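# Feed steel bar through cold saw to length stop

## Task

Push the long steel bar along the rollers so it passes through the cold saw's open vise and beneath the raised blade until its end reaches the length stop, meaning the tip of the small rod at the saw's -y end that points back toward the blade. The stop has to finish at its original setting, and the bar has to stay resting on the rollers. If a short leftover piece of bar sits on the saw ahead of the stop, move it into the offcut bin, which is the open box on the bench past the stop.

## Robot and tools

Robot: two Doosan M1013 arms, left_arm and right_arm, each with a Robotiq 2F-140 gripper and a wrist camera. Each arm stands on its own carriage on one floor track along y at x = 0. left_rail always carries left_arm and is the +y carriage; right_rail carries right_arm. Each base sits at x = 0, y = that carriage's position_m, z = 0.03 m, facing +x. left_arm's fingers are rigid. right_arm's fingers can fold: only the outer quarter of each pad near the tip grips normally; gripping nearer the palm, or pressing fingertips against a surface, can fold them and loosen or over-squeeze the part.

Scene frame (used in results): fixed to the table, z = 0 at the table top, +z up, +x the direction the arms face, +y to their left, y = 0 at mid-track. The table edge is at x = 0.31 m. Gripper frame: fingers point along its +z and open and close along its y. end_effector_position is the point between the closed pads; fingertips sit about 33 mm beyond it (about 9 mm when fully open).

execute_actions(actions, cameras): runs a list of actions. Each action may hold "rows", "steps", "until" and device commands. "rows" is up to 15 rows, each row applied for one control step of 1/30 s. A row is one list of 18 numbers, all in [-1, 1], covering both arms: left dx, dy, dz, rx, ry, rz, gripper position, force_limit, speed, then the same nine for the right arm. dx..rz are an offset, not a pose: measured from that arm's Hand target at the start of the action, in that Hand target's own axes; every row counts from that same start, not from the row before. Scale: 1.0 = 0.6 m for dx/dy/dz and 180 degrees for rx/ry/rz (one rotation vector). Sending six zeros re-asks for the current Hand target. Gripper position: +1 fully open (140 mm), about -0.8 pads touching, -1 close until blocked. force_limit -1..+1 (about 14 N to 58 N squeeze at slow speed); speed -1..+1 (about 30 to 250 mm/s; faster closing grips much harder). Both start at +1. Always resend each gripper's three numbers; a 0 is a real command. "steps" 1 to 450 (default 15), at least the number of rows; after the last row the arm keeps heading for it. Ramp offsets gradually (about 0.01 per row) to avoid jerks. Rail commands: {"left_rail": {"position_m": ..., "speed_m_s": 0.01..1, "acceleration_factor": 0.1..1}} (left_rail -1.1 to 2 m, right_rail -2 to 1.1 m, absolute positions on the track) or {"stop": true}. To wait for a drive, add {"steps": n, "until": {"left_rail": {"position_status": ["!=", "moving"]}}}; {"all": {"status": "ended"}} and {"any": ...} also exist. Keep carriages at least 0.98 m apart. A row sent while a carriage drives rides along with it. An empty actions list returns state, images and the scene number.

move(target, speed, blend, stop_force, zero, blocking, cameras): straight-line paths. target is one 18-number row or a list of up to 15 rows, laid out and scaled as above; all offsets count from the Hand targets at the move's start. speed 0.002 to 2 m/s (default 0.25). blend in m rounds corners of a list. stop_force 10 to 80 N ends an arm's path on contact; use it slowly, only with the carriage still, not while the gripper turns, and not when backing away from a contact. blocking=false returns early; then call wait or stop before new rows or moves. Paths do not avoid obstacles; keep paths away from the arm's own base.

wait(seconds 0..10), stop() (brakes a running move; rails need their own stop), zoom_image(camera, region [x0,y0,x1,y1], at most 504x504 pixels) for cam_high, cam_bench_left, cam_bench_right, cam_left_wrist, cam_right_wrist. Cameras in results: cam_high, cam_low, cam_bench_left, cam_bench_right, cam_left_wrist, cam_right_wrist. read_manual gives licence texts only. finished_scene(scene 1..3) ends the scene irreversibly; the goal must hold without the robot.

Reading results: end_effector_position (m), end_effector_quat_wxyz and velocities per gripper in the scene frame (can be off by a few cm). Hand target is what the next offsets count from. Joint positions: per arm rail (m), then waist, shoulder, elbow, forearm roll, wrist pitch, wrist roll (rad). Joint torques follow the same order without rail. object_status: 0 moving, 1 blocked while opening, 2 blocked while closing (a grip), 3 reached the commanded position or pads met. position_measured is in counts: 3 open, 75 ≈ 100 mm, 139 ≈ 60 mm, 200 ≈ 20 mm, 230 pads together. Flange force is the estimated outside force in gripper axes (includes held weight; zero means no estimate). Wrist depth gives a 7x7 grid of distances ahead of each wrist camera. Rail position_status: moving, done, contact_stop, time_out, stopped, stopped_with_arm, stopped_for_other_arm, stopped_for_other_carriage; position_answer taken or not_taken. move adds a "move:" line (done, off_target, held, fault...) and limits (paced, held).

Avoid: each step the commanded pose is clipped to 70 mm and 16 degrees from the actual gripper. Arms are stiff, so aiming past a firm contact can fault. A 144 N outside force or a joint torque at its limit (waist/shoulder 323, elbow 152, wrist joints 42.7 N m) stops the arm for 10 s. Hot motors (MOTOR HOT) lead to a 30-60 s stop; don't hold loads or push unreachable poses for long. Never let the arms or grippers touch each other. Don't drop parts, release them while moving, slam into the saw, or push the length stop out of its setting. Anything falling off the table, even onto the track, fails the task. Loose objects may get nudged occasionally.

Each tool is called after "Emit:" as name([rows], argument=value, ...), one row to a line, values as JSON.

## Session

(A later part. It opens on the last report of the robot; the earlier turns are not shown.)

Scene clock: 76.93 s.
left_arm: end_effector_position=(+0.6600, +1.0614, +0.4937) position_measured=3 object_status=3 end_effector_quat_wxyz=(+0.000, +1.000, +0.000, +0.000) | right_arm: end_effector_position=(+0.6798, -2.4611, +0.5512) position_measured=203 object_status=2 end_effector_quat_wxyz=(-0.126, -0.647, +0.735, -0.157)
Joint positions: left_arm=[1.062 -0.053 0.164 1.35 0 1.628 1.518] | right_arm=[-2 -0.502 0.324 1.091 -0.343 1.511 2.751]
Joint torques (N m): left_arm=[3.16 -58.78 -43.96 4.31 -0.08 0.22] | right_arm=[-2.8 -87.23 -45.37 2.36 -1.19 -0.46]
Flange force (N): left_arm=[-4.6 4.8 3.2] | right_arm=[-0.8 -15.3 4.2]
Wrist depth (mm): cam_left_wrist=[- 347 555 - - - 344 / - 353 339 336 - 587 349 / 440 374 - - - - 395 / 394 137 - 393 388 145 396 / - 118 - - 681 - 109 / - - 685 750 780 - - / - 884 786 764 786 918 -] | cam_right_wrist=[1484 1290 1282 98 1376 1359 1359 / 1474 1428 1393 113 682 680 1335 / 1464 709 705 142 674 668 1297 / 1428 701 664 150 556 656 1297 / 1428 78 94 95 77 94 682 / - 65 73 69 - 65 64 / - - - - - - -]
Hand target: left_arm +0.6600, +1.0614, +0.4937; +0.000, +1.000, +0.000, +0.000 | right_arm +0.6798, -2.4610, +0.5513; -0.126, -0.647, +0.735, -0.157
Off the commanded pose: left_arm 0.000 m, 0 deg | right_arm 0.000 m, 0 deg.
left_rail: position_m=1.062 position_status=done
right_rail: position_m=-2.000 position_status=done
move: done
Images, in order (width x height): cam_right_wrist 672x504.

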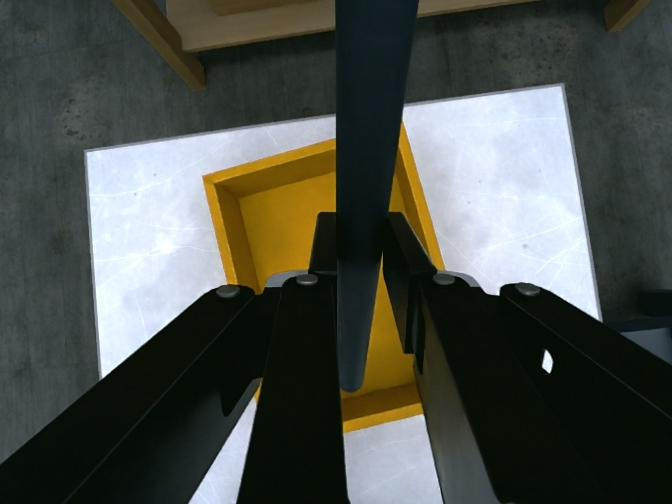

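Emit:
move(target=[0,0,0,0,0,0,1,1,1,-0.187,-0.04,0.523,-0.019,-0.265,0.01,-1,0.2,-1], cameras=["cam_right_wrist"], speed=0.15)

Scene clock: 80.37 s.
left_arm: end_effector_position=(+0.6600, +1.0614, +0.4937) position_measured=3 object_status=3 end_effector_quat_wxyz=(+0.000, +1.000, +0.000, +0.000) | right_arm: end_effector_position=(+0.7240, -2.4849, +0.2210) position_measured=203 object_status=2 end_effector_quat_wxyz=(+0.166, -0.640, +0.738, +0.138)
Joint positions: left_arm=[1.062 -0.053 0.164 1.35 0 1.628 1.518] | right_arm=[-2 -0.763 0.692 1.128 0.355 1.578 2.476]
Joint torques (N m): left_arm=[3.2 -58.67 -43.82 4.26 -0.05 0.22] | right_arm=[-2.34 -118.83 -42.28 5.9 1.25 -0.46]
Flange force (N): left_arm=[-4.3 5.1 3.0] | right_arm=[9.5 -14.7 5.3]
Wrist depth (mm): cam_left_wrist=[- 336 - 336 - - 339 / - 353 340 337 - 335 348 / - 377 - 373 - 616 396 / 400 142 - 400 412 146 399 / - 119 - - 732 - 109 / - - 758 732 766 - - / - - 783 743 786 849 -] | cam_right_wrist=[213 265 - 96 279 272 198 / 213 264 - 111 346 300 222 / 377 260 363 142 353 349 262 / 440 423 342 149 147 383 404 / 529 78 94 95 77 93 495 / - 65 73 69 - 65 64 / - - - - - - -]
Hand target: left_arm +0.6600, +1.0614, +0.4937; +0.000, +1.000, +0.000, +0.000 | right_arm +0.7239, -2.4848, +0.2209; +0.166, -0.640, +0.737, +0.138
Off the commanded pose: left_arm 0.000 m, 0 deg | right_arm 0.000 m, 0 deg.
left_rail: position_m=1.062 position_status=done
right_rail: position_m=-2.000 position_status=done
move: done
Images, in order (width x height): cam_right_wrist 672x504.

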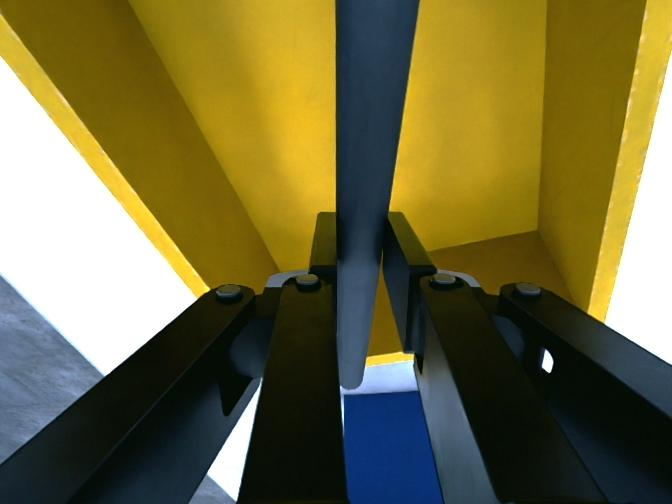

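Emit:
move(target=[0,0,0,0,0,0,1,1,1,0.088,0,0.189,0,0,0,-1,0.2,-1], cameras=["cam_right_wrist"], speed=0.1)

Emit:
move(target=[0,0,0,0,0,0,1,1,1,0.04,0,0.088,0,0,0,-1,0.2,-1], cameras=["cam_right_wrist"], speed=0.02, stop_force=10)

Scene clock: 82.07 s.
left_arm: end_effector_position=(+0.6600, +1.0614, +0.4937) position_measured=3 object_status=3 end_effector_quat_wxyz=(+0.000, +1.000, +0.000, +0.000) | right_arm: end_effector_position=(+0.7251, -2.4851, +0.0957) position_measured=203 object_status=2 end_effector_quat_wxyz=(+0.166, -0.640, +0.737, +0.138)
Joint positions: left_arm=[1.062 -0.053 0.164 1.35 0 1.628 1.518] | right_arm=[-2 -0.763 0.766 1.233 0.36 1.41 2.414]
Joint torques (N m): left_arm=[3.68 -58.86 -44.09 4.29 -0.02 0.16] | right_arm=[-2.89 -122 -40.07 5.54 1.34 -0.48]
Flange force (N): left_arm=[-4.4 5.7 4.0] | right_arm=[9.4 -13.0 8.7]
Wrist depth (mm): cam_left_wrist=[- 335 - 345 - - 341 / 332 355 347 338 344 356 349 / - 380 - 378 - 601 501 / 394 137 - 397 408 145 393 / - 118 - - - - 109 / - - - 725 727 - - / - - 798 764 801 708 -] | cam_right_wrist=[- 174 173 96 169 169 167 / 191 192 196 115 184 - 194 / 195 221 218 142 227 - 209 / 186 232 268 149 149 257 235 / 179 200 93 95 77 93 233 / - 65 73 69 - 65 64 / - - - - - - -]
Hand target: left_arm +0.6600, +1.0614, +0.4937; +0.000, +1.000, +0.000, +0.000 | right_arm +0.7251, -2.4851, +0.0958; +0.166, -0.640, +0.737, +0.138
Off the commanded pose: left_arm 0.000 m, 0 deg | right_arm 0.000 m, 0 deg.
left_rail: position_m=1.062 position_status=done
right_rail: position_m=-2.000 position_status=done
move: done
Images, in order (width x height): cam_right_wrist 672x504.

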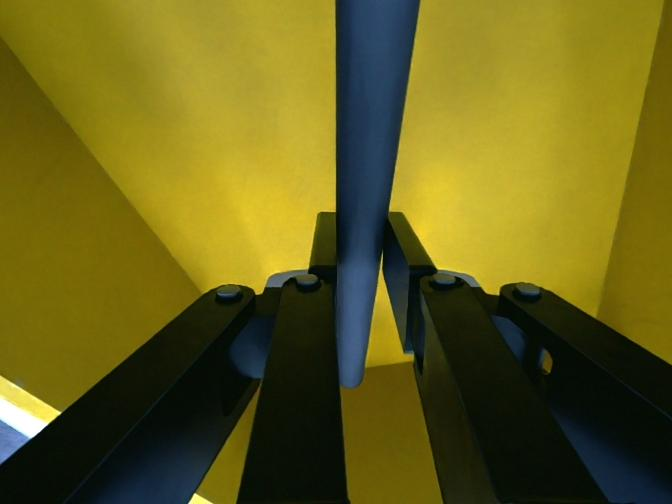

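Scene clock: 85.30 s.
left_arm: end_effector_position=(+0.6600, +1.0614, +0.4937) position_measured=3 object_status=3 end_effector_quat_wxyz=(+0.000, +1.000, +0.000, +0.000) | right_arm: end_effector_position=(+0.7257, -2.4848, +0.0430) position_measured=203 object_status=2 end_effector_quat_wxyz=(+0.166, -0.640, +0.737, +0.138)
Joint positions: left_arm=[1.062 -0.053 0.164 1.35 0 1.628 1.518] | right_arm=[-2 -0.762 0.806 1.263 0.366 1.344 2.389]
Joint torques (N m): left_arm=[3.51 -58.96 -43.82 4.32 -0.06 0.19] | right_arm=[1.19 -97.31 -27.01 3.29 -2.58 -0.51]
Flange force (N): left_arm=[-3.8 5.5 3.3] | right_arm=[-0.6 -9.4 -20.6]
Wrist depth (mm): cam_left_wrist=[- 340 - 332 561 - 342 / - 356 341 336 - 344 352 / - 378 - 375 - - 398 / 398 137 - - 420 145 392 / - 117 - 708 - - 109 / - 748 745 748 703 769 - / - - 780 761 772 968 -] | cam_right_wrist=[- 129 129 112 125 125 124 / - 142 142 135 138 141 140 / 158 162 160 148 160 - 166 / 181 195 198 156 147 201 192 / 178 197 94 180 77 93 212 / - 65 73 69 - 65 64 / - - - - - - -]
Hand target: left_arm +0.6600, +1.0614, +0.4937; +0.000, +1.000, +0.000, +0.000 | right_arm +0.7257, -2.4848, +0.0429; +0.166, -0.640, +0.737, +0.138 (not the last commanded pose)
Off the commanded pose: left_arm 0.000 m, 0 deg | right_arm 0.005 m, 0 deg.
left_rail: position_m=1.062 position_status=done
right_rail: position_m=-2.000 position_status=done
move: contact (right_arm)
Images, in order (width x height): cam_right_wrist 672x504.

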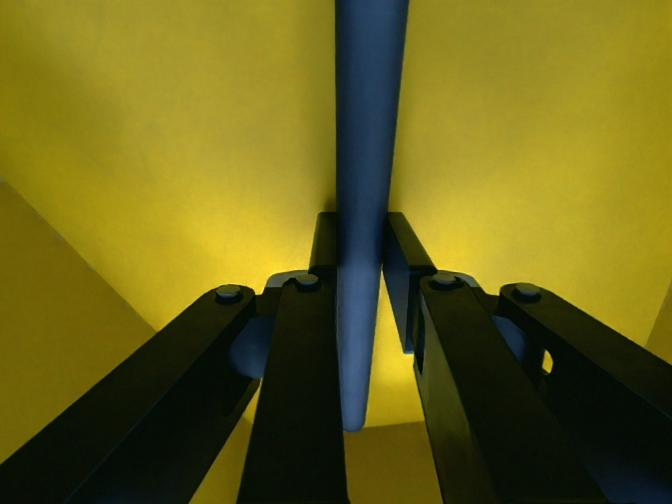

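Emit:
move(target=[0,0,0,0,0,0,1,1,1,-0.0015,0,-0.003,0,0,0,-1,0.2,-1], cameras=[], speed=0.02)

Emit:
execute_actions([
  {"rows":[[0,0,0,0,0,0,1,1,1,0,0,0,0,0,0,-0.2,0.2,-1]],"steps":60},
], cameras=[])

Emit:
move(target=[0,0,0,0,0,0,1,1,1,-0.28,0,-0.6,0,0,0,-0.2,0.2,-1], cameras=["cam_right_wrist"], speed=0.2)

Scene clock: 86.17 s.
left_arm: end_effector_position=(+0.6600, +1.0614, +0.4937) position_measured=3 object_status=3 end_effector_quat_wxyz=(+0.000, +1.000, +0.000, +0.000) | right_arm: end_effector_position=(+0.7257, -2.4847, +0.0449) position_measured=203 object_status=2 end_effector_quat_wxyz=(+0.166, -0.640, +0.737, +0.138)
Joint positions: left_arm=[1.062 -0.053 0.164 1.35 0 1.628 1.518] | right_arm=[-2 -0.762 0.805 1.262 0.365 1.346 2.39]
Joint torques (N m): left_arm=[3.22 -58.78 -43.95 4.25 -0.03 0.21] | right_arm=[-2.87 -122.86 -38.35 4.96 0.92 -0.46]
Flange force (N): left_arm=[-4.4 4.9 3.5] | right_arm=[9.1 -13.4 8.1]
Wrist depth (mm): cam_left_wrist=[- 342 - 337 - - 342 / - 351 324 338 563 346 349 / 448 382 - 385 - - 397 / 397 137 - 398 402 145 394 / - 119 - - - - 109 / - - 750 748 780 - - / - - 778 753 753 - -] | cam_right_wrist=[- 130 130 114 121 126 126 / 140 140 147 129 142 142 142 / - - 169 148 159 162 165 / 181 200 185 153 178 183 188 / 178 199 94 181 77 94 216 / - 65 73 69 - 65 64 / - - - - - - -]
Hand target: left_arm +0.6600, +1.0614, +0.4937; +0.000, +1.000, +0.000, +0.000 | right_arm +0.7257, -2.4847, +0.0449; +0.166, -0.640, +0.737, +0.138
Off the commanded pose: left_arm 0.000 m, 0 deg | right_arm 0.000 m, 0 deg.
left_rail: position_m=1.062 position_status=done
right_rail: position_m=-2.000 position_status=done
move: done
No camera images: "cameras" was empty.

Scene clock: 88.37 s.
left_arm: end_effector_position=(+0.6600, +1.0614, +0.4937) position_measured=3 object_status=3 end_effector_quat_wxyz=(+0.000, +1.000, +0.000, +0.000) | right_arm: end_effector_position=(+0.7257, -2.4847, +0.0449) position_measured=154 object_status=3 end_effector_quat_wxyz=(+0.166, -0.640, +0.737, +0.138)
Joint positions: left_arm=[1.062 -0.053 0.164 1.35 0 1.628 1.518] | right_arm=[-2 -0.762 0.805 1.262 0.365 1.346 2.39]
Joint torques (N m): left_arm=[3.45 -58.35 -43.85 4.29 -0.08 0.22] | right_arm=[-2.78 -118.15 -36.05 4.49 0.62 -0.5]
Flange force (N): left_arm=[-4.9 5.6 3.0] | right_arm=[7.0 -13.4 3.5]
Wrist depth (mm): cam_left_wrist=[- 338 546 333 - - 342 / 589 353 343 341 580 349 349 / - 373 - 385 618 - 493 / 404 137 - 418 421 145 392 / - 118 - - - - 109 / - 772 761 732 737 786 - / - 891 775 756 807 859 -] | cam_right_wrist=[- 131 130 116 124 123 126 / 141 144 143 129 136 142 142 / - 165 163 150 - 162 162 / 182 189 115 165 149 183 189 / - 89 88 214 131 88 87 / - 71 - 272 - 65 68 / - - - 302 292 - -]
Hand target: left_arm +0.6600, +1.0614, +0.4937; +0.000, +1.000, +0.000, +0.000 | right_arm +0.7257, -2.4847, +0.0449; +0.166, -0.640, +0.737, +0.138
Off the commanded pose: left_arm 0.000 m, 0 deg | right_arm 0.000 m, 0 deg.
left_rail: position_m=1.062 position_status=done
right_rail: position_m=-2.000 position_status=done
No camera images: "cameras" was empty.

Scene clock: 90.70 s.
left_arm: end_effector_position=(+0.6600, +1.0614, +0.4937) position_measured=3 object_status=3 end_effector_quat_wxyz=(+0.000, +1.000, +0.000, +0.000) | right_arm: end_effector_position=(+0.7220, -2.4835, +0.4420) position_measured=154 object_status=3 end_effector_quat_wxyz=(+0.166, -0.640, +0.737, +0.138)
Joint positions: left_arm=[1.062 -0.053 0.164 1.35 0 1.628 1.518] | right_arm=[-2 -0.764 0.661 0.781 0.381 1.931 2.613]
Joint torques (N m): left_arm=[3.31 -58.68 -43.98 4.25 -0.09 0.19] | right_arm=[-2.48 -111.02 -39.5 5 0.42 -0.46]
Flange force (N): left_arm=[-4.6 5.4 3.7] | right_arm=[6.0 -19.1 -8.3]
Wrist depth (mm): cam_left_wrist=[- 334 537 347 - - 339 / - 354 341 348 - 334 345 / 458 375 - 378 - - 392 / 389 137 - 400 - 145 395 / - 119 - - - 775 109 / - - 753 740 764 829 - / - 804 769 756 772 - -] | cam_right_wrist=[491 491 441 - 481 477 483 / 555 550 500 537 558 530 543 / 1464 625 610 547 516 620 622 / 1681 762 120 725 150 698 721 / - 89 88 737 131 88 87 / - 71 - 560 627 65 68 / - - - 817 - - -]
Hand target: left_arm +0.6600, +1.0614, +0.4937; +0.000, +1.000, +0.000, +0.000 | right_arm +0.7220, -2.4834, +0.4422; +0.166, -0.640, +0.737, +0.138
Off the commanded pose: left_arm 0.000 m, 0 deg | right_arm 0.000 m, 0 deg.
left_rail: position_m=1.062 position_status=done
right_rail: position_m=-2.000 position_status=done
move: done
Images, in order (width x height): cam_right_wrist 672x504.

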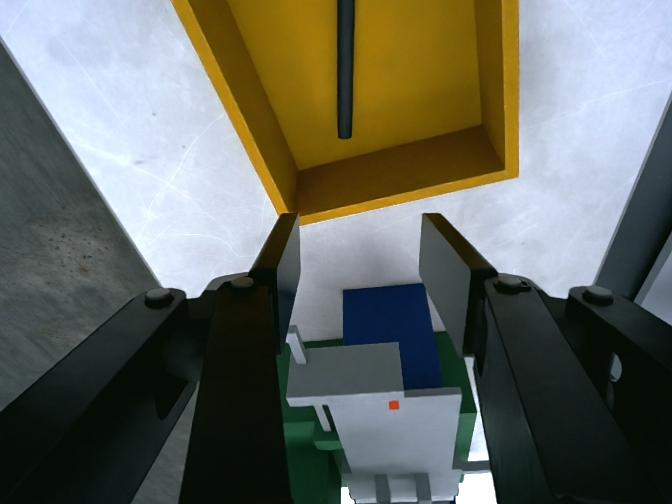

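Emit:
move(target=[0,0,0,0,0,0,1,1,1,-0.767,0.308,0.245,0,0,0,-0.2,0.2,-1], cameras=["cam_right_wrist"], speed=0.2)

Emit:
execute_actions([
  {"left_rail":{"position_m":0.4},"steps":300,"until":{"left_rail":{"position_status":["!=","moving"]}}},
], cameras=["cam_left_wrist","cam_high"])

Scene clock: 93.87 s.
left_arm: end_effector_position=(+0.6600, +1.0614, +0.4937) position_measured=3 object_status=3 end_effector_quat_wxyz=(+0.000, +1.000, +0.000, +0.000) | right_arm: end_effector_position=(+0.6070, -1.9826, +0.5009) position_measured=154 object_status=3 end_effector_quat_wxyz=(+0.166, -0.640, +0.737, +0.138)
Joint positions: left_arm=[1.062 -0.053 0.164 1.35 0 1.628 1.518] | right_arm=[-2 -0.262 0.059 1.51 0.433 1.614 3.031]
Joint torques (N m): left_arm=[3.41 -58.53 -43.87 4.23 -0.09 0.21] | right_arm=[-2.8 -53.99 -40.79 5.2 -0.03 -0.5]
Flange force (N): left_arm=[-4.4 5.6 3.6] | right_arm=[-4.7 -12.9 0.6]
Wrist depth (mm): cam_left_wrist=[- 342 - 325 - - 344 / - 350 343 339 - 347 348 / - 380 - 358 602 629 395 / 388 137 - 388 420 145 393 / - 118 - - 688 701 109 / - - 775 743 732 - - / - - 780 764 778 - -] | cam_right_wrist=[533 518 337 470 537 537 533 / 594 363 361 370 605 601 601 / 1657 438 413 421 670 686 701 / 1746 560 133 476 150 772 817 / - 89 88 551 131 88 87 / - 71 - 652 - 65 68 / - - - 356 - - -]
Hand target: left_arm +0.6600, +1.0614, +0.4937; +0.000, +1.000, +0.000, +0.000 | right_arm +0.6070, -1.9826, +0.5009; +0.166, -0.640, +0.737, +0.138
Off the commanded pose: left_arm 0.000 m, 0 deg | right_arm 0.000 m, 0 deg.
left_rail: position_m=1.062 position_status=done
right_rail: position_m=-2.000 position_status=done
move: done
Images, in order (width x height): cam_right_wrist 672x504.

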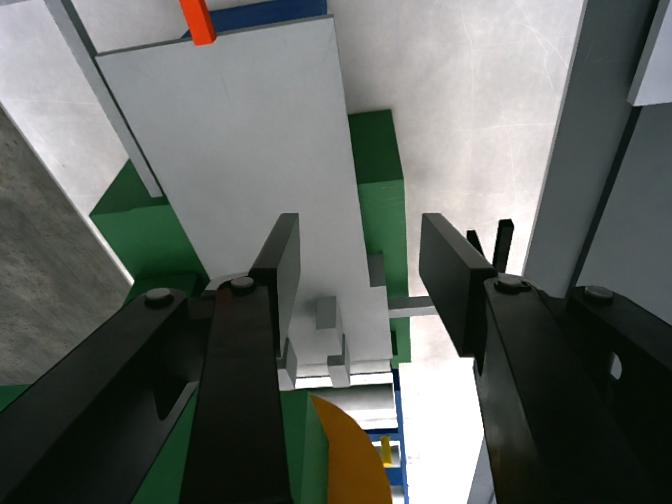

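Scene clock: 96.30 s.
left_arm: end_effector_position=(+0.6600, +0.3995, +0.4937) position_measured=3 object_status=3 end_effector_quat_wxyz=(+0.000, +1.000, +0.000, +0.000) | right_arm: end_effector_position=(+0.6070, -1.9826, +0.5009) position_measured=154 object_status=3 end_effector_quat_wxyz=(+0.166, -0.640, +0.737, +0.138)
Joint positions: left_arm=[0.4 -0.053 0.164 1.35 0 1.628 1.518] | right_arm=[-2 -0.262 0.059 1.51 0.433 1.614 3.031]
Joint torques (N m): left_arm=[3.72 -58.47 -43.93 4.29 -0.12 0.22] | right_arm=[-2.65 -54.21 -40.79 5.2 -0.03 -0.47]
Flange force (N): left_arm=[-4.7 5.8 3.9] | right_arm=[-4.6 -12.5 0.4]
Wrist depth (mm): cam_left_wrist=[- 454 338 - - 363 334 / 333 414 358 - - 358 - / - 492 385 - - 379 - / 392 137 652 418 410 146 406 / - 119 - - - - 109 / - 816 706 756 743 - - / - 849 798 756 772 - -] | cam_right_wrist=[530 518 335 469 523 538 533 / 610 370 361 378 604 605 610 / 737 443 412 423 672 690 698 / 1760 565 133 479 149 772 808 / - 89 88 548 131 88 87 / - 71 - 649 - 65 68 / - - - 348 - - -]
Hand target: left_arm +0.6600, +0.3995, +0.4937; +0.000, +1.000, +0.000, +0.000 | right_arm +0.6070, -1.9826, +0.5009; +0.166, -0.640, +0.737, +0.138
Tool commands: left_gripper/position=+1.0 left_gripper/force_limit=+1.0 left_gripper/speed=+1.0 right_gripper/position=-0.2 right_gripper/force_limit=+0.2 right_gripper/speed=-1.0
Off the commanded pose: left_arm 0.000 m, 0 deg | right_arm 0.000 m, 0 deg.
left_rail: position_m=0.400 position_status=done
right_rail: position_m=-2.000 position_status=done
Images, in order (width x height): cam_high 672x504, cam_left_wrist 672x504.

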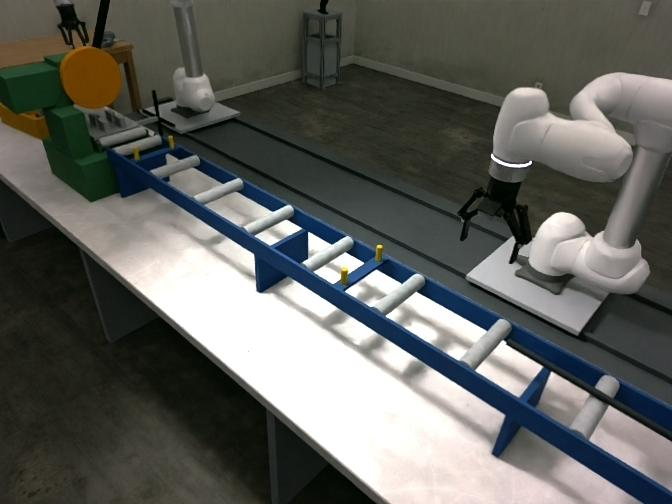

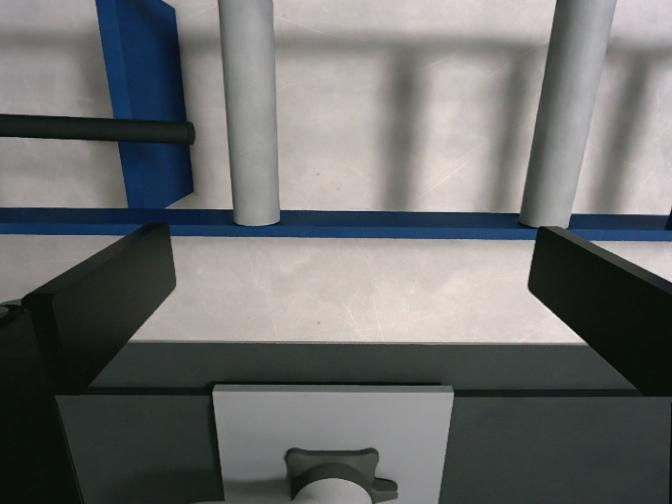

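Emit:
execute_actions(actions=[], cameras=["cam_right_wrist","cam_bench_left","cam_bench_right"])

Emit:
zoom_image(camera="cam_right_wrist", region=[150, 250, 450, 500])

Scene clock: 96.80 s.
left_arm: end_effector_position=(+0.6600, +0.3995, +0.4937) position_measured=3 object_status=3 end_effector_quat_wxyz=(+0.000, +1.000, +0.000, +0.000) | right_arm: end_effector_position=(+0.6070, -1.9826, +0.5009) position_measured=154 object_status=3 end_effector_quat_wxyz=(+0.166, -0.640, +0.737, +0.138)
Joint positions: left_arm=[0.4 -0.053 0.164 1.35 0 1.628 1.518] | right_arm=[-2 -0.262 0.059 1.51 0.433 1.614 3.031]
Joint velocities: within noise
Joint torques (N m): left_arm=[3.35 -58.52 -43.94 4.29 -0.05 0.19] | right_arm=[-2.48 -54.12 -40.73 5.16 -0.07 -0.46]
Flange force (N): left_arm=[-4.7 5.6 3.5] | right_arm=[-4.4 -12.5 0.1]
Wrist depth (mm): cam_left_wrist=[- 451 337 - 557 352 340 / 343 413 354 - - 362 591 / - 462 381 - - 373 - / 395 137 - 401 414 145 401 / - 118 - - 722 - 109 / - - 725 745 699 - - / - - 786 778 766 884 -] | cam_right_wrist=[533 523 335 471 539 534 537 / 612 367 362 378 607 602 612 / 735 440 414 423 670 682 698 / 1746 562 133 480 150 769 811 / - 89 88 548 131 88 87 / - 71 - 654 - 65 68 / - - - 360 - - -]
Hand target: left_arm +0.6600, +0.3995, +0.4937; +0.000, +1.000, +0.000, +0.000 | right_arm +0.6070, -1.9826, +0.5009; +0.166, -0.640, +0.737, +0.138
Tool commands: left_gripper/position=+1.0 left_gripper/force_limit=+1.0 left_gripper/speed=+1.0 right_gripper/position=-0.2 right_gripper/force_limit=+0.2 right_gripper/speed=-1.0
Off the commanded pose: left_arm 0.000 m, 0 deg | right_arm 0.000 m, 0 deg.
left_rail: position_m=0.400 position_status=done
right_rail: position_m=-2.000 position_status=done
Images, in order (width x height): cam_bench_left 672x504, cam_bench_right 672x504, cam_right_wrist 672x504.

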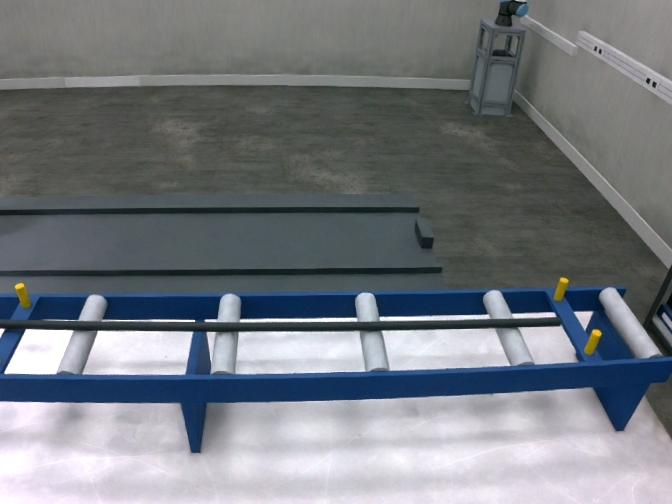

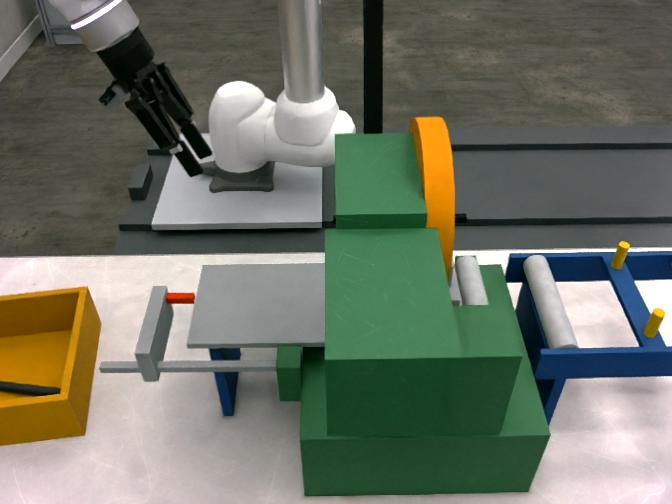

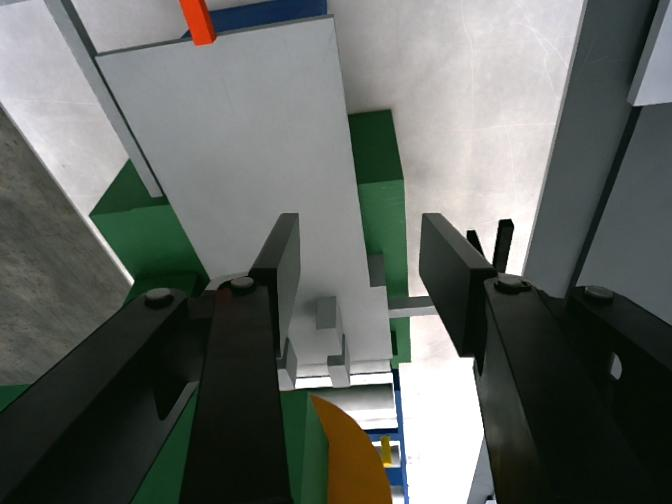

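Scaled by 1.680 from the camera's 672x504 image, which has a finer 960x720 frame.

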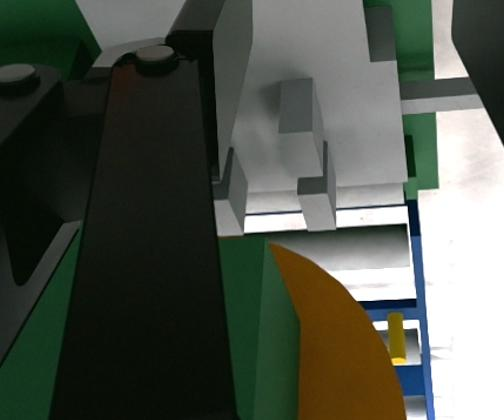

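Emit:
move(target=[0.0667,0,0,0,0,-0.5,1,1,1,0,0,0,0,0,0,-0.2,0.2,-1], cameras=[], speed=0.4)

Emit:
execute_actions([
  {"left_rail":{"position_m":1.5},"steps":300,"until":{"left_rail":{"position_status":["!=","moving"]}}},
], cameras=["cam_left_wrist","cam_bench_left"])

Scene clock: 108.17 s.
left_arm: end_effector_position=(+0.7000, +0.3996, +0.4937) position_measured=3 object_status=3 end_effector_quat_wxyz=(+0.000, +0.707, +0.707, +0.000) | right_arm: end_effector_position=(+0.6070, -1.9826, +0.5009) position_measured=154 object_status=3 end_effector_quat_wxyz=(+0.166, -0.640, +0.737, +0.138)
Joint positions: left_arm=[0.4 -0.05 0.23 1.269 0 1.643 -0.05] | right_arm=[-2 -0.262 0.059 1.51 0.433 1.614 3.031]
Joint torques (N m): left_arm=[1.88 -65.09 -43.68 4.31 0.03 0.21] | right_arm=[-2.71 -54.17 -40.78 5.15 -0.06 -0.49]
Flange force (N): left_arm=[-2.7 -4.9 3.3] | right_arm=[-4.9 -12.7 0.2]
Wrist depth (mm): cam_left_wrist=[- - 347 347 346 357 - / 602 - 370 357 362 - - / - 613 430 - 446 - 1495 / 618 127 454 - 636 137 1407 / - 119 468 428 441 - 109 / - - 475 - 537 - - / - - 531 - 506 2160 -] | cam_right_wrist=[543 336 336 472 539 534 534 / 610 368 361 378 601 602 614 / 739 438 413 422 666 686 696 / 1760 566 133 477 150 742 808 / - 89 88 554 131 88 87 / - 71 - 660 - 65 68 / - - - 390 - - -]
Hand target: left_arm +0.7000, +0.3995, +0.4937; +0.000, +0.707, +0.707, +0.000 | right_arm +0.6070, -1.9826, +0.5009; +0.166, -0.640, +0.737, +0.138
Off the commanded pose: left_arm 0.000 m, 0 deg | right_arm 0.000 m, 0 deg.
left_rail: position_m=0.400 position_status=done
right_rail: position_m=-2.000 position_status=done
move: done
No camera images: "cameras" was empty.

Scene clock: 111.23 s.
left_arm: end_effector_position=(+0.7000, +1.4995, +0.4937) position_measured=3 object_status=3 end_effector_quat_wxyz=(+0.000, +0.707, +0.707, +0.000) | right_arm: end_effector_position=(+0.6070, -1.9826, +0.5009) position_measured=154 object_status=3 end_effector_quat_wxyz=(+0.166, -0.640, +0.737, +0.138)
Joint positions: left_arm=[1.5 -0.05 0.23 1.269 0 1.643 -0.05] | right_arm=[-2 -0.262 0.059 1.51 0.433 1.614 3.031]
Joint torques (N m): left_arm=[3.13 -65.17 -43.72 4.3 -0.02 0.18] | right_arm=[-2.72 -54.39 -40.8 5.16 -0.06 -0.49]
Flange force (N): left_arm=[-4.6 -4.8 3.2] | right_arm=[-4.9 -12.7 0.4]
Wrist depth (mm): cam_left_wrist=[- - 358 407 418 540 1304 / - - 362 - - - 1517 / 623 - 448 - 399 - 1296 / 622 127 413 406 410 145 1455 / - 119 - - 455 - 109 / - - 485 459 464 - - / - 839 576 501 506 2458 -] | cam_right_wrist=[533 519 336 473 539 534 535 / 607 368 363 378 605 605 610 / 735 440 411 423 674 684 696 / 1746 566 133 476 150 775 817 / - 89 89 552 131 88 87 / - 71 - 650 - 65 68 / - - - 403 - - -]
Hand target: left_arm +0.7000, +1.4994, +0.4937; +0.000, +0.707, +0.707, +0.000 | right_arm +0.6070, -1.9826, +0.5009; +0.166, -0.640, +0.737, +0.138
Tool commands: left_gripper/position=+1.0 left_gripper/force_limit=+1.0 left_gripper/speed=+1.0 right_gripper/position=-0.2 right_gripper/force_limit=+0.2 right_gripper/speed=-1.0
Off the commanded pose: left_arm 0.000 m, 0 deg | right_arm 0.000 m, 0 deg.
left_rail: position_m=1.500 position_status=done
right_rail: position_m=-2.000 position_status=done
Images, in order (width x height): cam_bench_left 672x504, cam_left_wrist 672x504.

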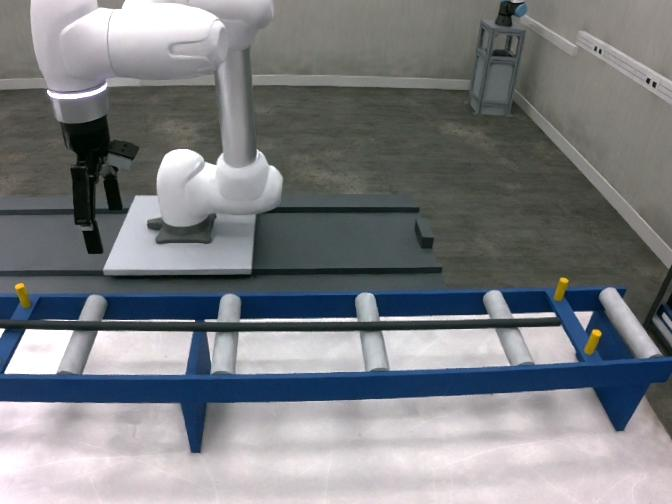

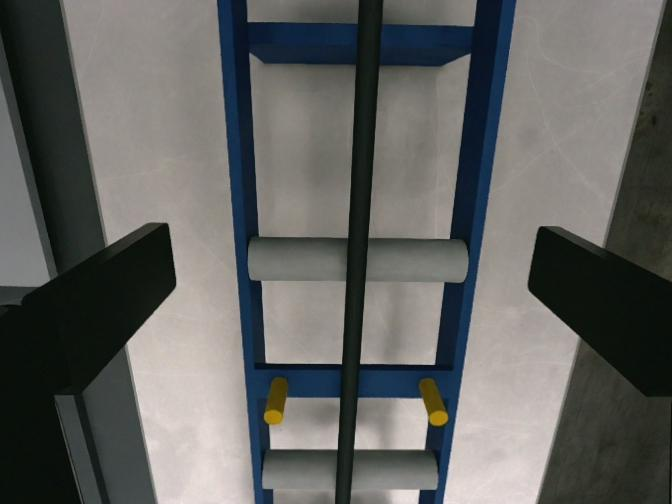

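Emit:
move(target=[0,0.0133,0.2,0,0,0,-0.2,0.2,0,0,0,0,0,0,0,-0.2,0.2,-1], cameras=["cam_left_wrist"], speed=0.15)

Scene clock: 112.53 s.
left_arm: end_effector_position=(+0.7080, +1.4995, +0.3736) position_measured=154 object_status=3 end_effector_quat_wxyz=(+0.000, +0.707, +0.707, +0.000) | right_arm: end_effector_position=(+0.6070, -1.9826, +0.5009) position_measured=154 object_status=3 end_effector_quat_wxyz=(+0.166, -0.640, +0.737, +0.138)
Joint positions: left_arm=[1.5 -0.049 0.25 1.459 0 1.433 -0.049] | right_arm=[-2 -0.262 0.059 1.51 0.433 1.614 3.031]
Joint torques (N m): left_arm=[3.61 -67.21 -43.52 4.25 -0.05 0.19] | right_arm=[-2.56 -54.22 -40.76 5.17 -0.05 -0.46]
Flange force (N): left_arm=[-5.2 -4.4 2.7] | right_arm=[-4.3 -12.9 0.2]
Wrist depth (mm): cam_left_wrist=[440 236 307 305 348 290 424 / - 256 305 220 - 273 495 / - - 317 238 - 288 - / 548 - 144 255 131 294 - / - 90 99 290 130 92 1398 / - - - 623 - - - / - - - 347 - - -] | cam_right_wrist=[530 522 336 471 538 533 535 / 610 369 362 378 604 602 604 / 735 445 414 411 690 684 698 / 1746 562 133 479 149 742 808 / - 89 88 550 131 88 87 / - 71 - 728 - 65 68 / - - - 350 - - -]
Hand target: left_arm +0.7080, +1.4995, +0.3737; +0.000, +0.707, +0.707, +0.000 | right_arm +0.6070, -1.9826, +0.5009; +0.166, -0.640, +0.737, +0.138
Off the commanded pose: left_arm 0.000 m, 0 deg | right_arm 0.000 m, 0 deg.
left_rail: position_m=1.500 position_status=done
right_rail: position_m=-2.000 position_status=done
move: done
Images, in order (width x height): cam_left_wrist 672x504.

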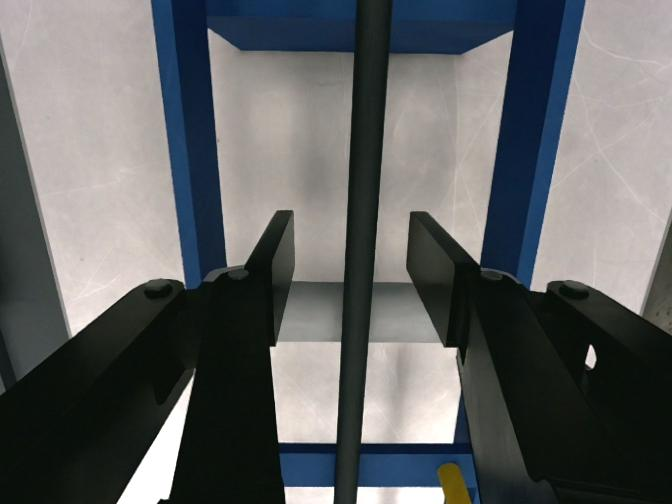

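Emit:
execute_actions([
  {"rows":[[0,0.0183,0,0,0,0,-0.8,0,0,0,0,0,0,0,0,-0.2,0.2,-1]],"steps":40},
], cameras=["cam_left_wrist"])

Emit:
move(target=[0,0,0.13,0,0,0,-0.8,0,0,0,0,0,0,0,0,-0.2,0.2,-1], cameras=["cam_left_wrist"], speed=0.02, stop_force=10)

Scene clock: 114.30 s.
left_arm: end_effector_position=(+0.7189, +1.4995, +0.3737) position_measured=229 object_status=3 end_effector_quat_wxyz=(+0.000, +0.707, +0.707, +0.000) | right_arm: end_effector_position=(+0.6070, -1.9826, +0.5009) position_measured=154 object_status=3 end_effector_quat_wxyz=(+0.166, -0.640, +0.737, +0.138)
Joint positions: left_arm=[1.5 -0.049 0.268 1.436 0 1.438 -0.049] | right_arm=[-2 -0.262 0.059 1.51 0.433 1.614 3.031]
Joint torques (N m): left_arm=[3.54 -68.75 -43.51 4.28 -0.02 0.22] | right_arm=[-2.5 -54.25 -40.78 5.16 -0.04 -0.45]
Flange force (N): left_arm=[-5.0 -4.9 2.4] | right_arm=[-4.0 -13.3 0.6]
Wrist depth (mm): cam_left_wrist=[- 254 312 290 299 253 - / - 257 468 227 - 266 470 / - 271 - 234 - 287 - / - 282 523 129 522 316 1059 / 581 - 78 84 91 - 1407 / - - - - - - - / - - - - - - -] | cam_right_wrist=[530 517 335 471 535 529 533 / 614 368 360 378 605 602 609 / 1428 442 413 423 670 688 680 / 1720 562 133 483 150 764 817 / - 89 88 554 131 88 87 / - 71 - 645 - 65 68 / - - - 389 - - -]
Hand target: left_arm +0.7189, +1.4995, +0.3737; +0.000, +0.707, +0.707, +0.000 | right_arm +0.6070, -1.9826, +0.5009; +0.166, -0.640, +0.737, +0.138
Off the commanded pose: left_arm 0.000 m, 0 deg | right_arm 0.000 m, 0 deg.
left_rail: position_m=1.500 position_status=done
right_rail: position_m=-2.000 position_status=done
Images, in order (width x height): cam_left_wrist 672x504.

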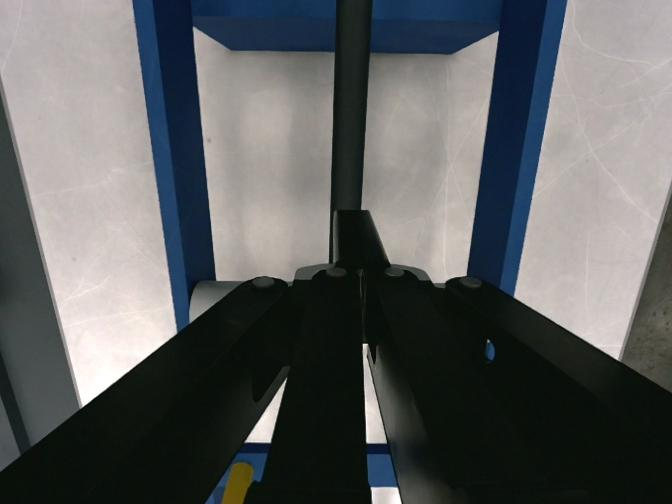

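Scene clock: 118.43 s.
left_arm: end_effector_position=(+0.7191, +1.4995, +0.3025) position_measured=229 object_status=3 end_effector_quat_wxyz=(+0.000, +0.707, +0.707, +0.000) | right_arm: end_effector_position=(+0.6070, -1.9826, +0.5009) position_measured=154 object_status=3 end_effector_quat_wxyz=(+0.166, -0.640, +0.737, +0.138)
Joint positions: left_arm=[1.5 -0.049 0.29 1.537 0 1.314 -0.049] | right_arm=[-2 -0.262 0.059 1.51 0.433 1.614 3.031]
Joint torques (N m): left_arm=[3.73 -46.7 -25.82 4.17 -1.03 0.21] | right_arm=[-2.65 -54.21 -40.69 5.16 -0.07 -0.46]
Flange force (N): left_arm=[-5.5 -5.7 -30.8] | right_arm=[-4.4 -13.2 0.4]
Wrist depth (mm): cam_left_wrist=[170 204 305 153 295 255 177 / 186 205 - 158 - 216 187 / - 220 - 168 442 - 192 / - 222 - 128 - 233 - / - 219 78 84 91 218 493 / - - - - - - - / - - - - - - -] | cam_right_wrist=[529 521 335 473 539 535 535 / 614 368 361 379 605 602 619 / 737 444 411 423 674 688 703 / 1787 559 133 477 149 749 808 / - 89 88 548 131 88 87 / - 71 - 650 - 65 68 / - - - 355 - - -]
Hand target: left_arm +0.7190, +1.4995, +0.3025; +0.000, +0.707, +0.707, +0.000 (not the last commanded pose) | right_arm +0.6070, -1.9826, +0.5009; +0.166, -0.640, +0.737, +0.138
Off the commanded pose: left_arm 0.007 m, 0 deg | right_arm 0.000 m, 0 deg.
left_rail: position_m=1.500 position_status=done
right_rail: position_m=-2.000 position_status=done
move: contact (left_arm)
Images, in order (width x height): cam_left_wrist 672x504.

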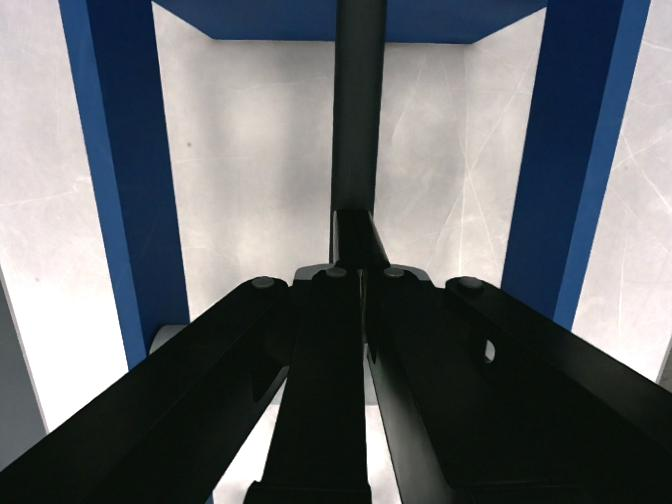

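Emit:
move(target=[0,0,-0.04,0,0,0,-0.8,0,0,0,0,0,0,0,0,-0.2,0.2,-1], cameras=[], speed=0.05)

Emit:
execute_actions([
  {"rows":[[0,0,0,0,0,0,-0.2,0,0,0,0,0,0,0,0,-0.2,0.2,-1]],"steps":25},
], cameras=["cam_left_wrist"])

Emit:
move(target=[0,0,0.0658,0,0,0,-0.2,0,0,0,0,0,0,0,0,-0.2,0.2,-1], cameras=["cam_left_wrist"], speed=0.04, stop_force=15)

Emit:
execute_actions([
  {"rows":[[0,0,0,0,0,0,-1,0.5,-1,0,0,0,0,0,0,-0.2,0.2,-1]],"steps":80},
], cameras=["cam_left_wrist"])

Scene clock: 119.40 s.
left_arm: end_effector_position=(+0.7190, +1.4995, +0.3265) position_measured=229 object_status=3 end_effector_quat_wxyz=(+0.000, +0.707, +0.707, +0.000) | right_arm: end_effector_position=(+0.6070, -1.9826, +0.5009) position_measured=154 object_status=3 end_effector_quat_wxyz=(+0.166, -0.640, +0.737, +0.138)
Joint positions: left_arm=[1.5 -0.049 0.281 1.505 0 1.356 -0.049] | right_arm=[-2 -0.262 0.059 1.51 0.433 1.614 3.031]
Joint torques (N m): left_arm=[3.48 -69.55 -42.92 4.2 -0.05 0.23] | right_arm=[-2.65 -54.1 -40.83 5.18 -0.06 -0.48]
Flange force (N): left_arm=[-5.1 -4.4 2.2] | right_arm=[-4.4 -12.6 0.6]
Wrist depth (mm): cam_left_wrist=[- 203 310 173 297 252 195 / - 219 - 181 - 234 - / 449 238 - 192 469 256 - / - 240 - 129 - 249 - / - - 78 84 91 - - / - - - - - - - / - - - - - - -] | cam_right_wrist=[529 519 336 471 539 539 546 / 631 370 361 379 607 614 610 / 739 442 413 421 686 701 694 / 1760 563 133 477 149 794 805 / - 89 89 552 131 88 87 / - 71 - 656 - 65 68 / - - - 409 - - -]
Hand target: left_arm +0.7190, +1.4995, +0.3265; +0.000, +0.707, +0.707, +0.000 | right_arm +0.6070, -1.9826, +0.5009; +0.166, -0.640, +0.737, +0.138
Off the commanded pose: left_arm 0.000 m, 0 deg | right_arm 0.000 m, 0 deg.
left_rail: position_m=1.500 position_status=done
right_rail: position_m=-2.000 position_status=done
move: done
No camera images: "cameras" was empty.

Scene clock: 120.43 s.
left_arm: end_effector_position=(+0.7190, +1.4995, +0.3265) position_measured=154 object_status=3 end_effector_quat_wxyz=(+0.000, +0.707, +0.707, +0.000) | right_arm: end_effector_position=(+0.6070, -1.9826, +0.5009) position_measured=154 object_status=3 end_effector_quat_wxyz=(+0.166, -0.640, +0.737, +0.138)
Joint positions: left_arm=[1.5 -0.049 0.281 1.505 0 1.356 -0.049] | right_arm=[-2 -0.262 0.059 1.51 0.433 1.614 3.031]
Joint torques (N m): left_arm=[3.57 -69.45 -42.89 4.26 -0.08 0.2] | right_arm=[-2.63 -54.2 -40.77 5.19 -0.04 -0.45]
Flange force (N): left_arm=[-4.9 -4.8 2.0] | right_arm=[-4.5 -13.0 0.3]
Wrist depth (mm): cam_left_wrist=[406 203 306 174 299 234 398 / 438 219 - 418 - 220 421 / 463 239 - 192 - 233 450 / - 239 - 202 131 238 - / - 90 108 246 130 92 - / - - - 238 - - - / - - - 262 - - -] | cam_right_wrist=[529 519 335 469 538 535 516 / 610 368 361 378 622 602 596 / 739 444 413 423 672 680 705 / 1760 562 133 478 149 752 788 / - 89 88 550 130 88 87 / - 71 - 744 - 65 68 / - - - 349 - - -]
Hand target: left_arm +0.7190, +1.4995, +0.3265; +0.000, +0.707, +0.707, +0.000 | right_arm +0.6070, -1.9826, +0.5009; +0.166, -0.640, +0.737, +0.138
Off the commanded pose: left_arm 0.000 m, 0 deg | right_arm 0.000 m, 0 deg.
left_rail: position_m=1.500 position_status=done
right_rail: position_m=-2.000 position_status=done
Images, in order (width x height): cam_left_wrist 672x504.

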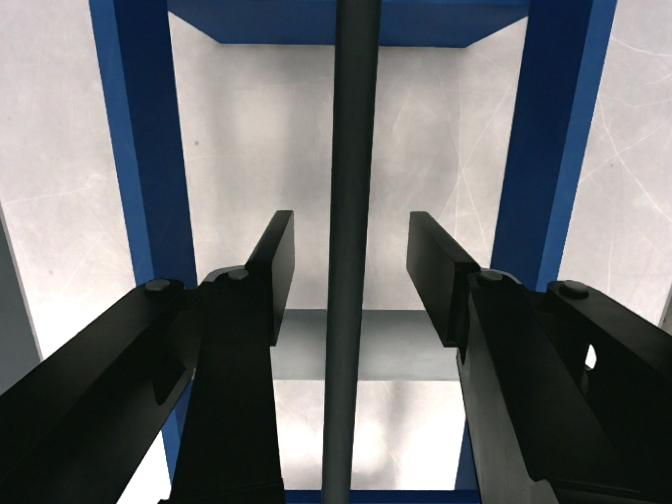

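Scene clock: 122.03 s.
left_arm: end_effector_position=(+0.7191, +1.4995, +0.2870) position_measured=154 object_status=3 end_effector_quat_wxyz=(+0.000, +0.707, +0.707, +0.000) | right_arm: end_effector_position=(+0.6070, -1.9826, +0.5009) position_measured=154 object_status=3 end_effector_quat_wxyz=(+0.166, -0.640, +0.737, +0.138)
Joint positions: left_arm=[1.5 -0.049 0.297 1.557 0 1.288 -0.049] | right_arm=[-2 -0.262 0.059 1.51 0.433 1.614 3.031]
Joint torques (N m): left_arm=[3.63 -70.37 -42.01 4.19 -0.01 0.16] | right_arm=[-2.72 -54.06 -40.79 5.16 -0.06 -0.47]
Flange force (N): left_arm=[-4.9 -4.5 1.7] | right_arm=[-4.9 -11.9 0.2]
Wrist depth (mm): cam_left_wrist=[160 191 302 135 294 254 168 / 170 204 - 143 - 234 185 / 410 220 431 152 - 235 195 / - 206 - 163 131 218 189 / - 90 - 173 115 92 467 / - - - 208 210 - - / - - - 202 - - -] | cam_right_wrist=[529 517 336 471 538 538 535 / 610 368 361 370 609 599 614 / 737 442 413 423 672 684 703 / 1746 562 133 478 150 769 844 / - 89 88 554 131 88 87 / - 71 - 660 - 65 68 / - - - 344 - - -]
Hand target: left_arm +0.7191, +1.4995, +0.2870; +0.000, +0.707, +0.707, +0.000 | right_arm +0.6070, -1.9826, +0.5009; +0.166, -0.640, +0.737, +0.138
Off the commanded pose: left_arm 0.000 m, 0 deg | right_arm 0.000 m, 0 deg.
left_rail: position_m=1.500 position_status=done
right_rail: position_m=-2.000 position_status=done
move: done
Images, in order (width x height): cam_left_wrist 672x504.

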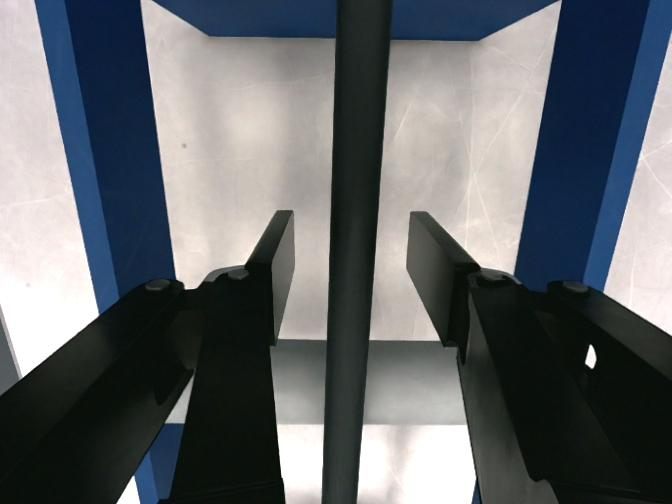

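Scene clock: 124.90 s.
left_arm: end_effector_position=(+0.7190, +1.4995, +0.2870) position_measured=203 object_status=2 end_effector_quat_wxyz=(+0.000, +0.707, +0.707, +0.000) | right_arm: end_effector_position=(+0.6070, -1.9826, +0.5009) position_measured=154 object_status=3 end_effector_quat_wxyz=(+0.166, -0.640, +0.737, +0.138)
Joint positions: left_arm=[1.5 -0.049 0.297 1.557 0 1.288 -0.049] | right_arm=[-2 -0.262 0.059 1.51 0.433 1.614 3.031]
Joint torques (N m): left_arm=[3.91 -64.04 -28.12 3.39 5.44 -0.65] | right_arm=[-2.65 -54.07 -40.84 5.2 -0.05 -0.46]
Flange force (N): left_arm=[-4.4 11.7 -9.2] | right_arm=[-4.2 -12.5 0.8]
Wrist depth (mm): cam_left_wrist=[160 191 312 135 302 252 168 / 167 192 - 143 382 219 176 / 176 221 - 151 - - 178 / - 222 - 158 - 218 194 / - - 78 170 - 91 - / - - - 186 - - - / - - - - - - -] | cam_right_wrist=[532 517 336 468 538 535 535 / 615 370 360 380 605 602 612 / 742 446 413 423 686 686 696 / 1746 563 133 479 150 772 808 / - 89 88 554 131 88 87 / - 71 - 602 - 65 68 / - - - 357 - - -]
Hand target: left_arm +0.7191, +1.4995, +0.2870; +0.000, +0.707, +0.707, +0.000 | right_arm +0.6070, -1.9826, +0.5009; +0.166, -0.640, +0.737, +0.138
Off the commanded pose: left_arm 0.000 m, 0 deg | right_arm 0.000 m, 0 deg.
left_rail: position_m=1.500 position_status=done
right_rail: position_m=-2.000 position_status=done
Images, in order (width x height): cam_left_wrist 672x504.

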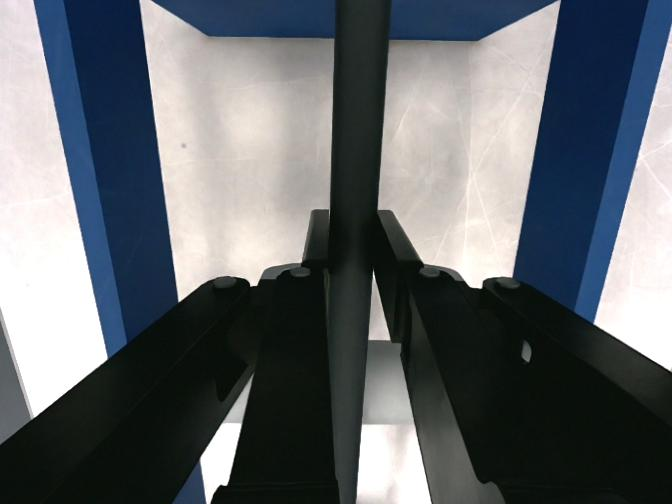

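Emit:
execute_actions([
  {"left_rail":{"position_m":1.38,"speed_m_s":0.1,"acceleration_factor":0.3},"steps":200,"until":{"left_rail":{"position_status":["!=","moving"]}}},
], cameras=["cam_left_wrist","cam_bench_left","cam_high"])

Scene clock: 127.00 s.
left_arm: end_effector_position=(+0.7190, +1.3795, +0.2870) position_measured=203 object_status=2 end_effector_quat_wxyz=(+0.000, +0.707, +0.707, +0.000) | right_arm: end_effector_position=(+0.6070, -1.9826, +0.5009) position_measured=154 object_status=3 end_effector_quat_wxyz=(+0.166, -0.640, +0.737, +0.138)
Joint positions: left_arm=[1.38 -0.049 0.297 1.557 0 1.288 -0.049] | right_arm=[-2 -0.262 0.059 1.51 0.433 1.614 3.031]
Joint torques (N m): left_arm=[4.89 -64.12 -28.9 3.67 4.96 -0.64] | right_arm=[-2.5 -54.35 -40.73 5.19 -0.04 -0.47]
Flange force (N): left_arm=[-5.5 10.7 -9.5] | right_arm=[-4.3 -13.1 0.2]
Wrist depth (mm): cam_left_wrist=[160 204 - 134 - - 168 / 168 205 387 143 - 204 184 / - 171 169 156 171 172 175 / - 207 182 158 146 205 191 / - - 78 170 - 92 - / - - - 186 - - - / - - - - - - -] | cam_right_wrist=[533 517 335 473 539 534 534 / 612 369 360 380 596 597 615 / 739 445 412 409 660 666 698 / 1746 565 133 478 149 783 791 / - 89 88 550 131 88 87 / - 71 - 650 - 65 68 / - - - 359 - - -]
Hand target: left_arm +0.7191, +1.3795, +0.2870; +0.000, +0.707, +0.707, +0.000 | right_arm +0.6070, -1.9826, +0.5009; +0.166, -0.640, +0.737, +0.138
Tool commands: left_gripper/position=-1.0 left_gripper/force_limit=+0.5 left_gripper/speed=-1.0 right_gripper/position=-0.2 right_gripper/force_limit=+0.2 right_gripper/speed=-1.0
Off the commanded pose: left_arm 0.000 m, 0 deg | right_arm 0.000 m, 0 deg.
left_rail: position_m=1.380 speed_m_s=0.10 position_status=done
right_rail: position_m=-2.000 position_status=done
Images, in order (width x height): cam_high 672x504, cam_bench_left 672x504, cam_left_wrist 672x504.

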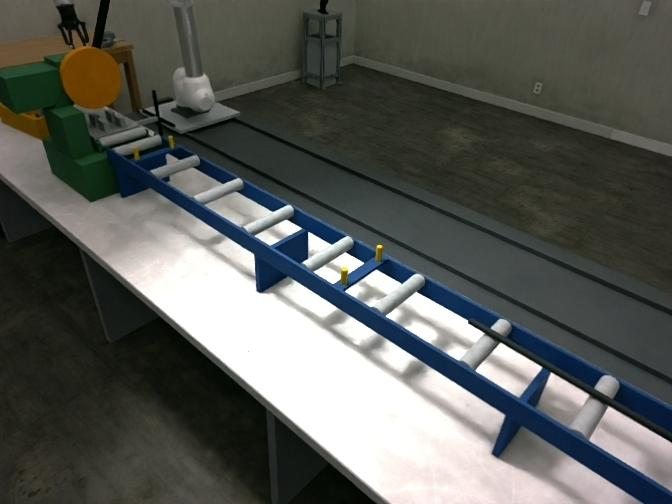

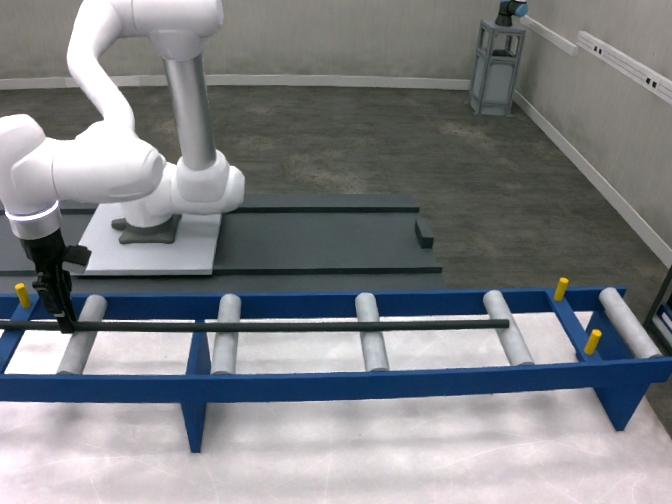

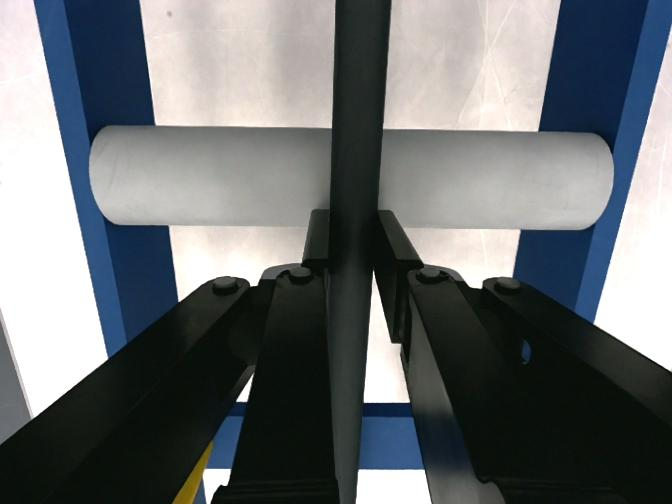

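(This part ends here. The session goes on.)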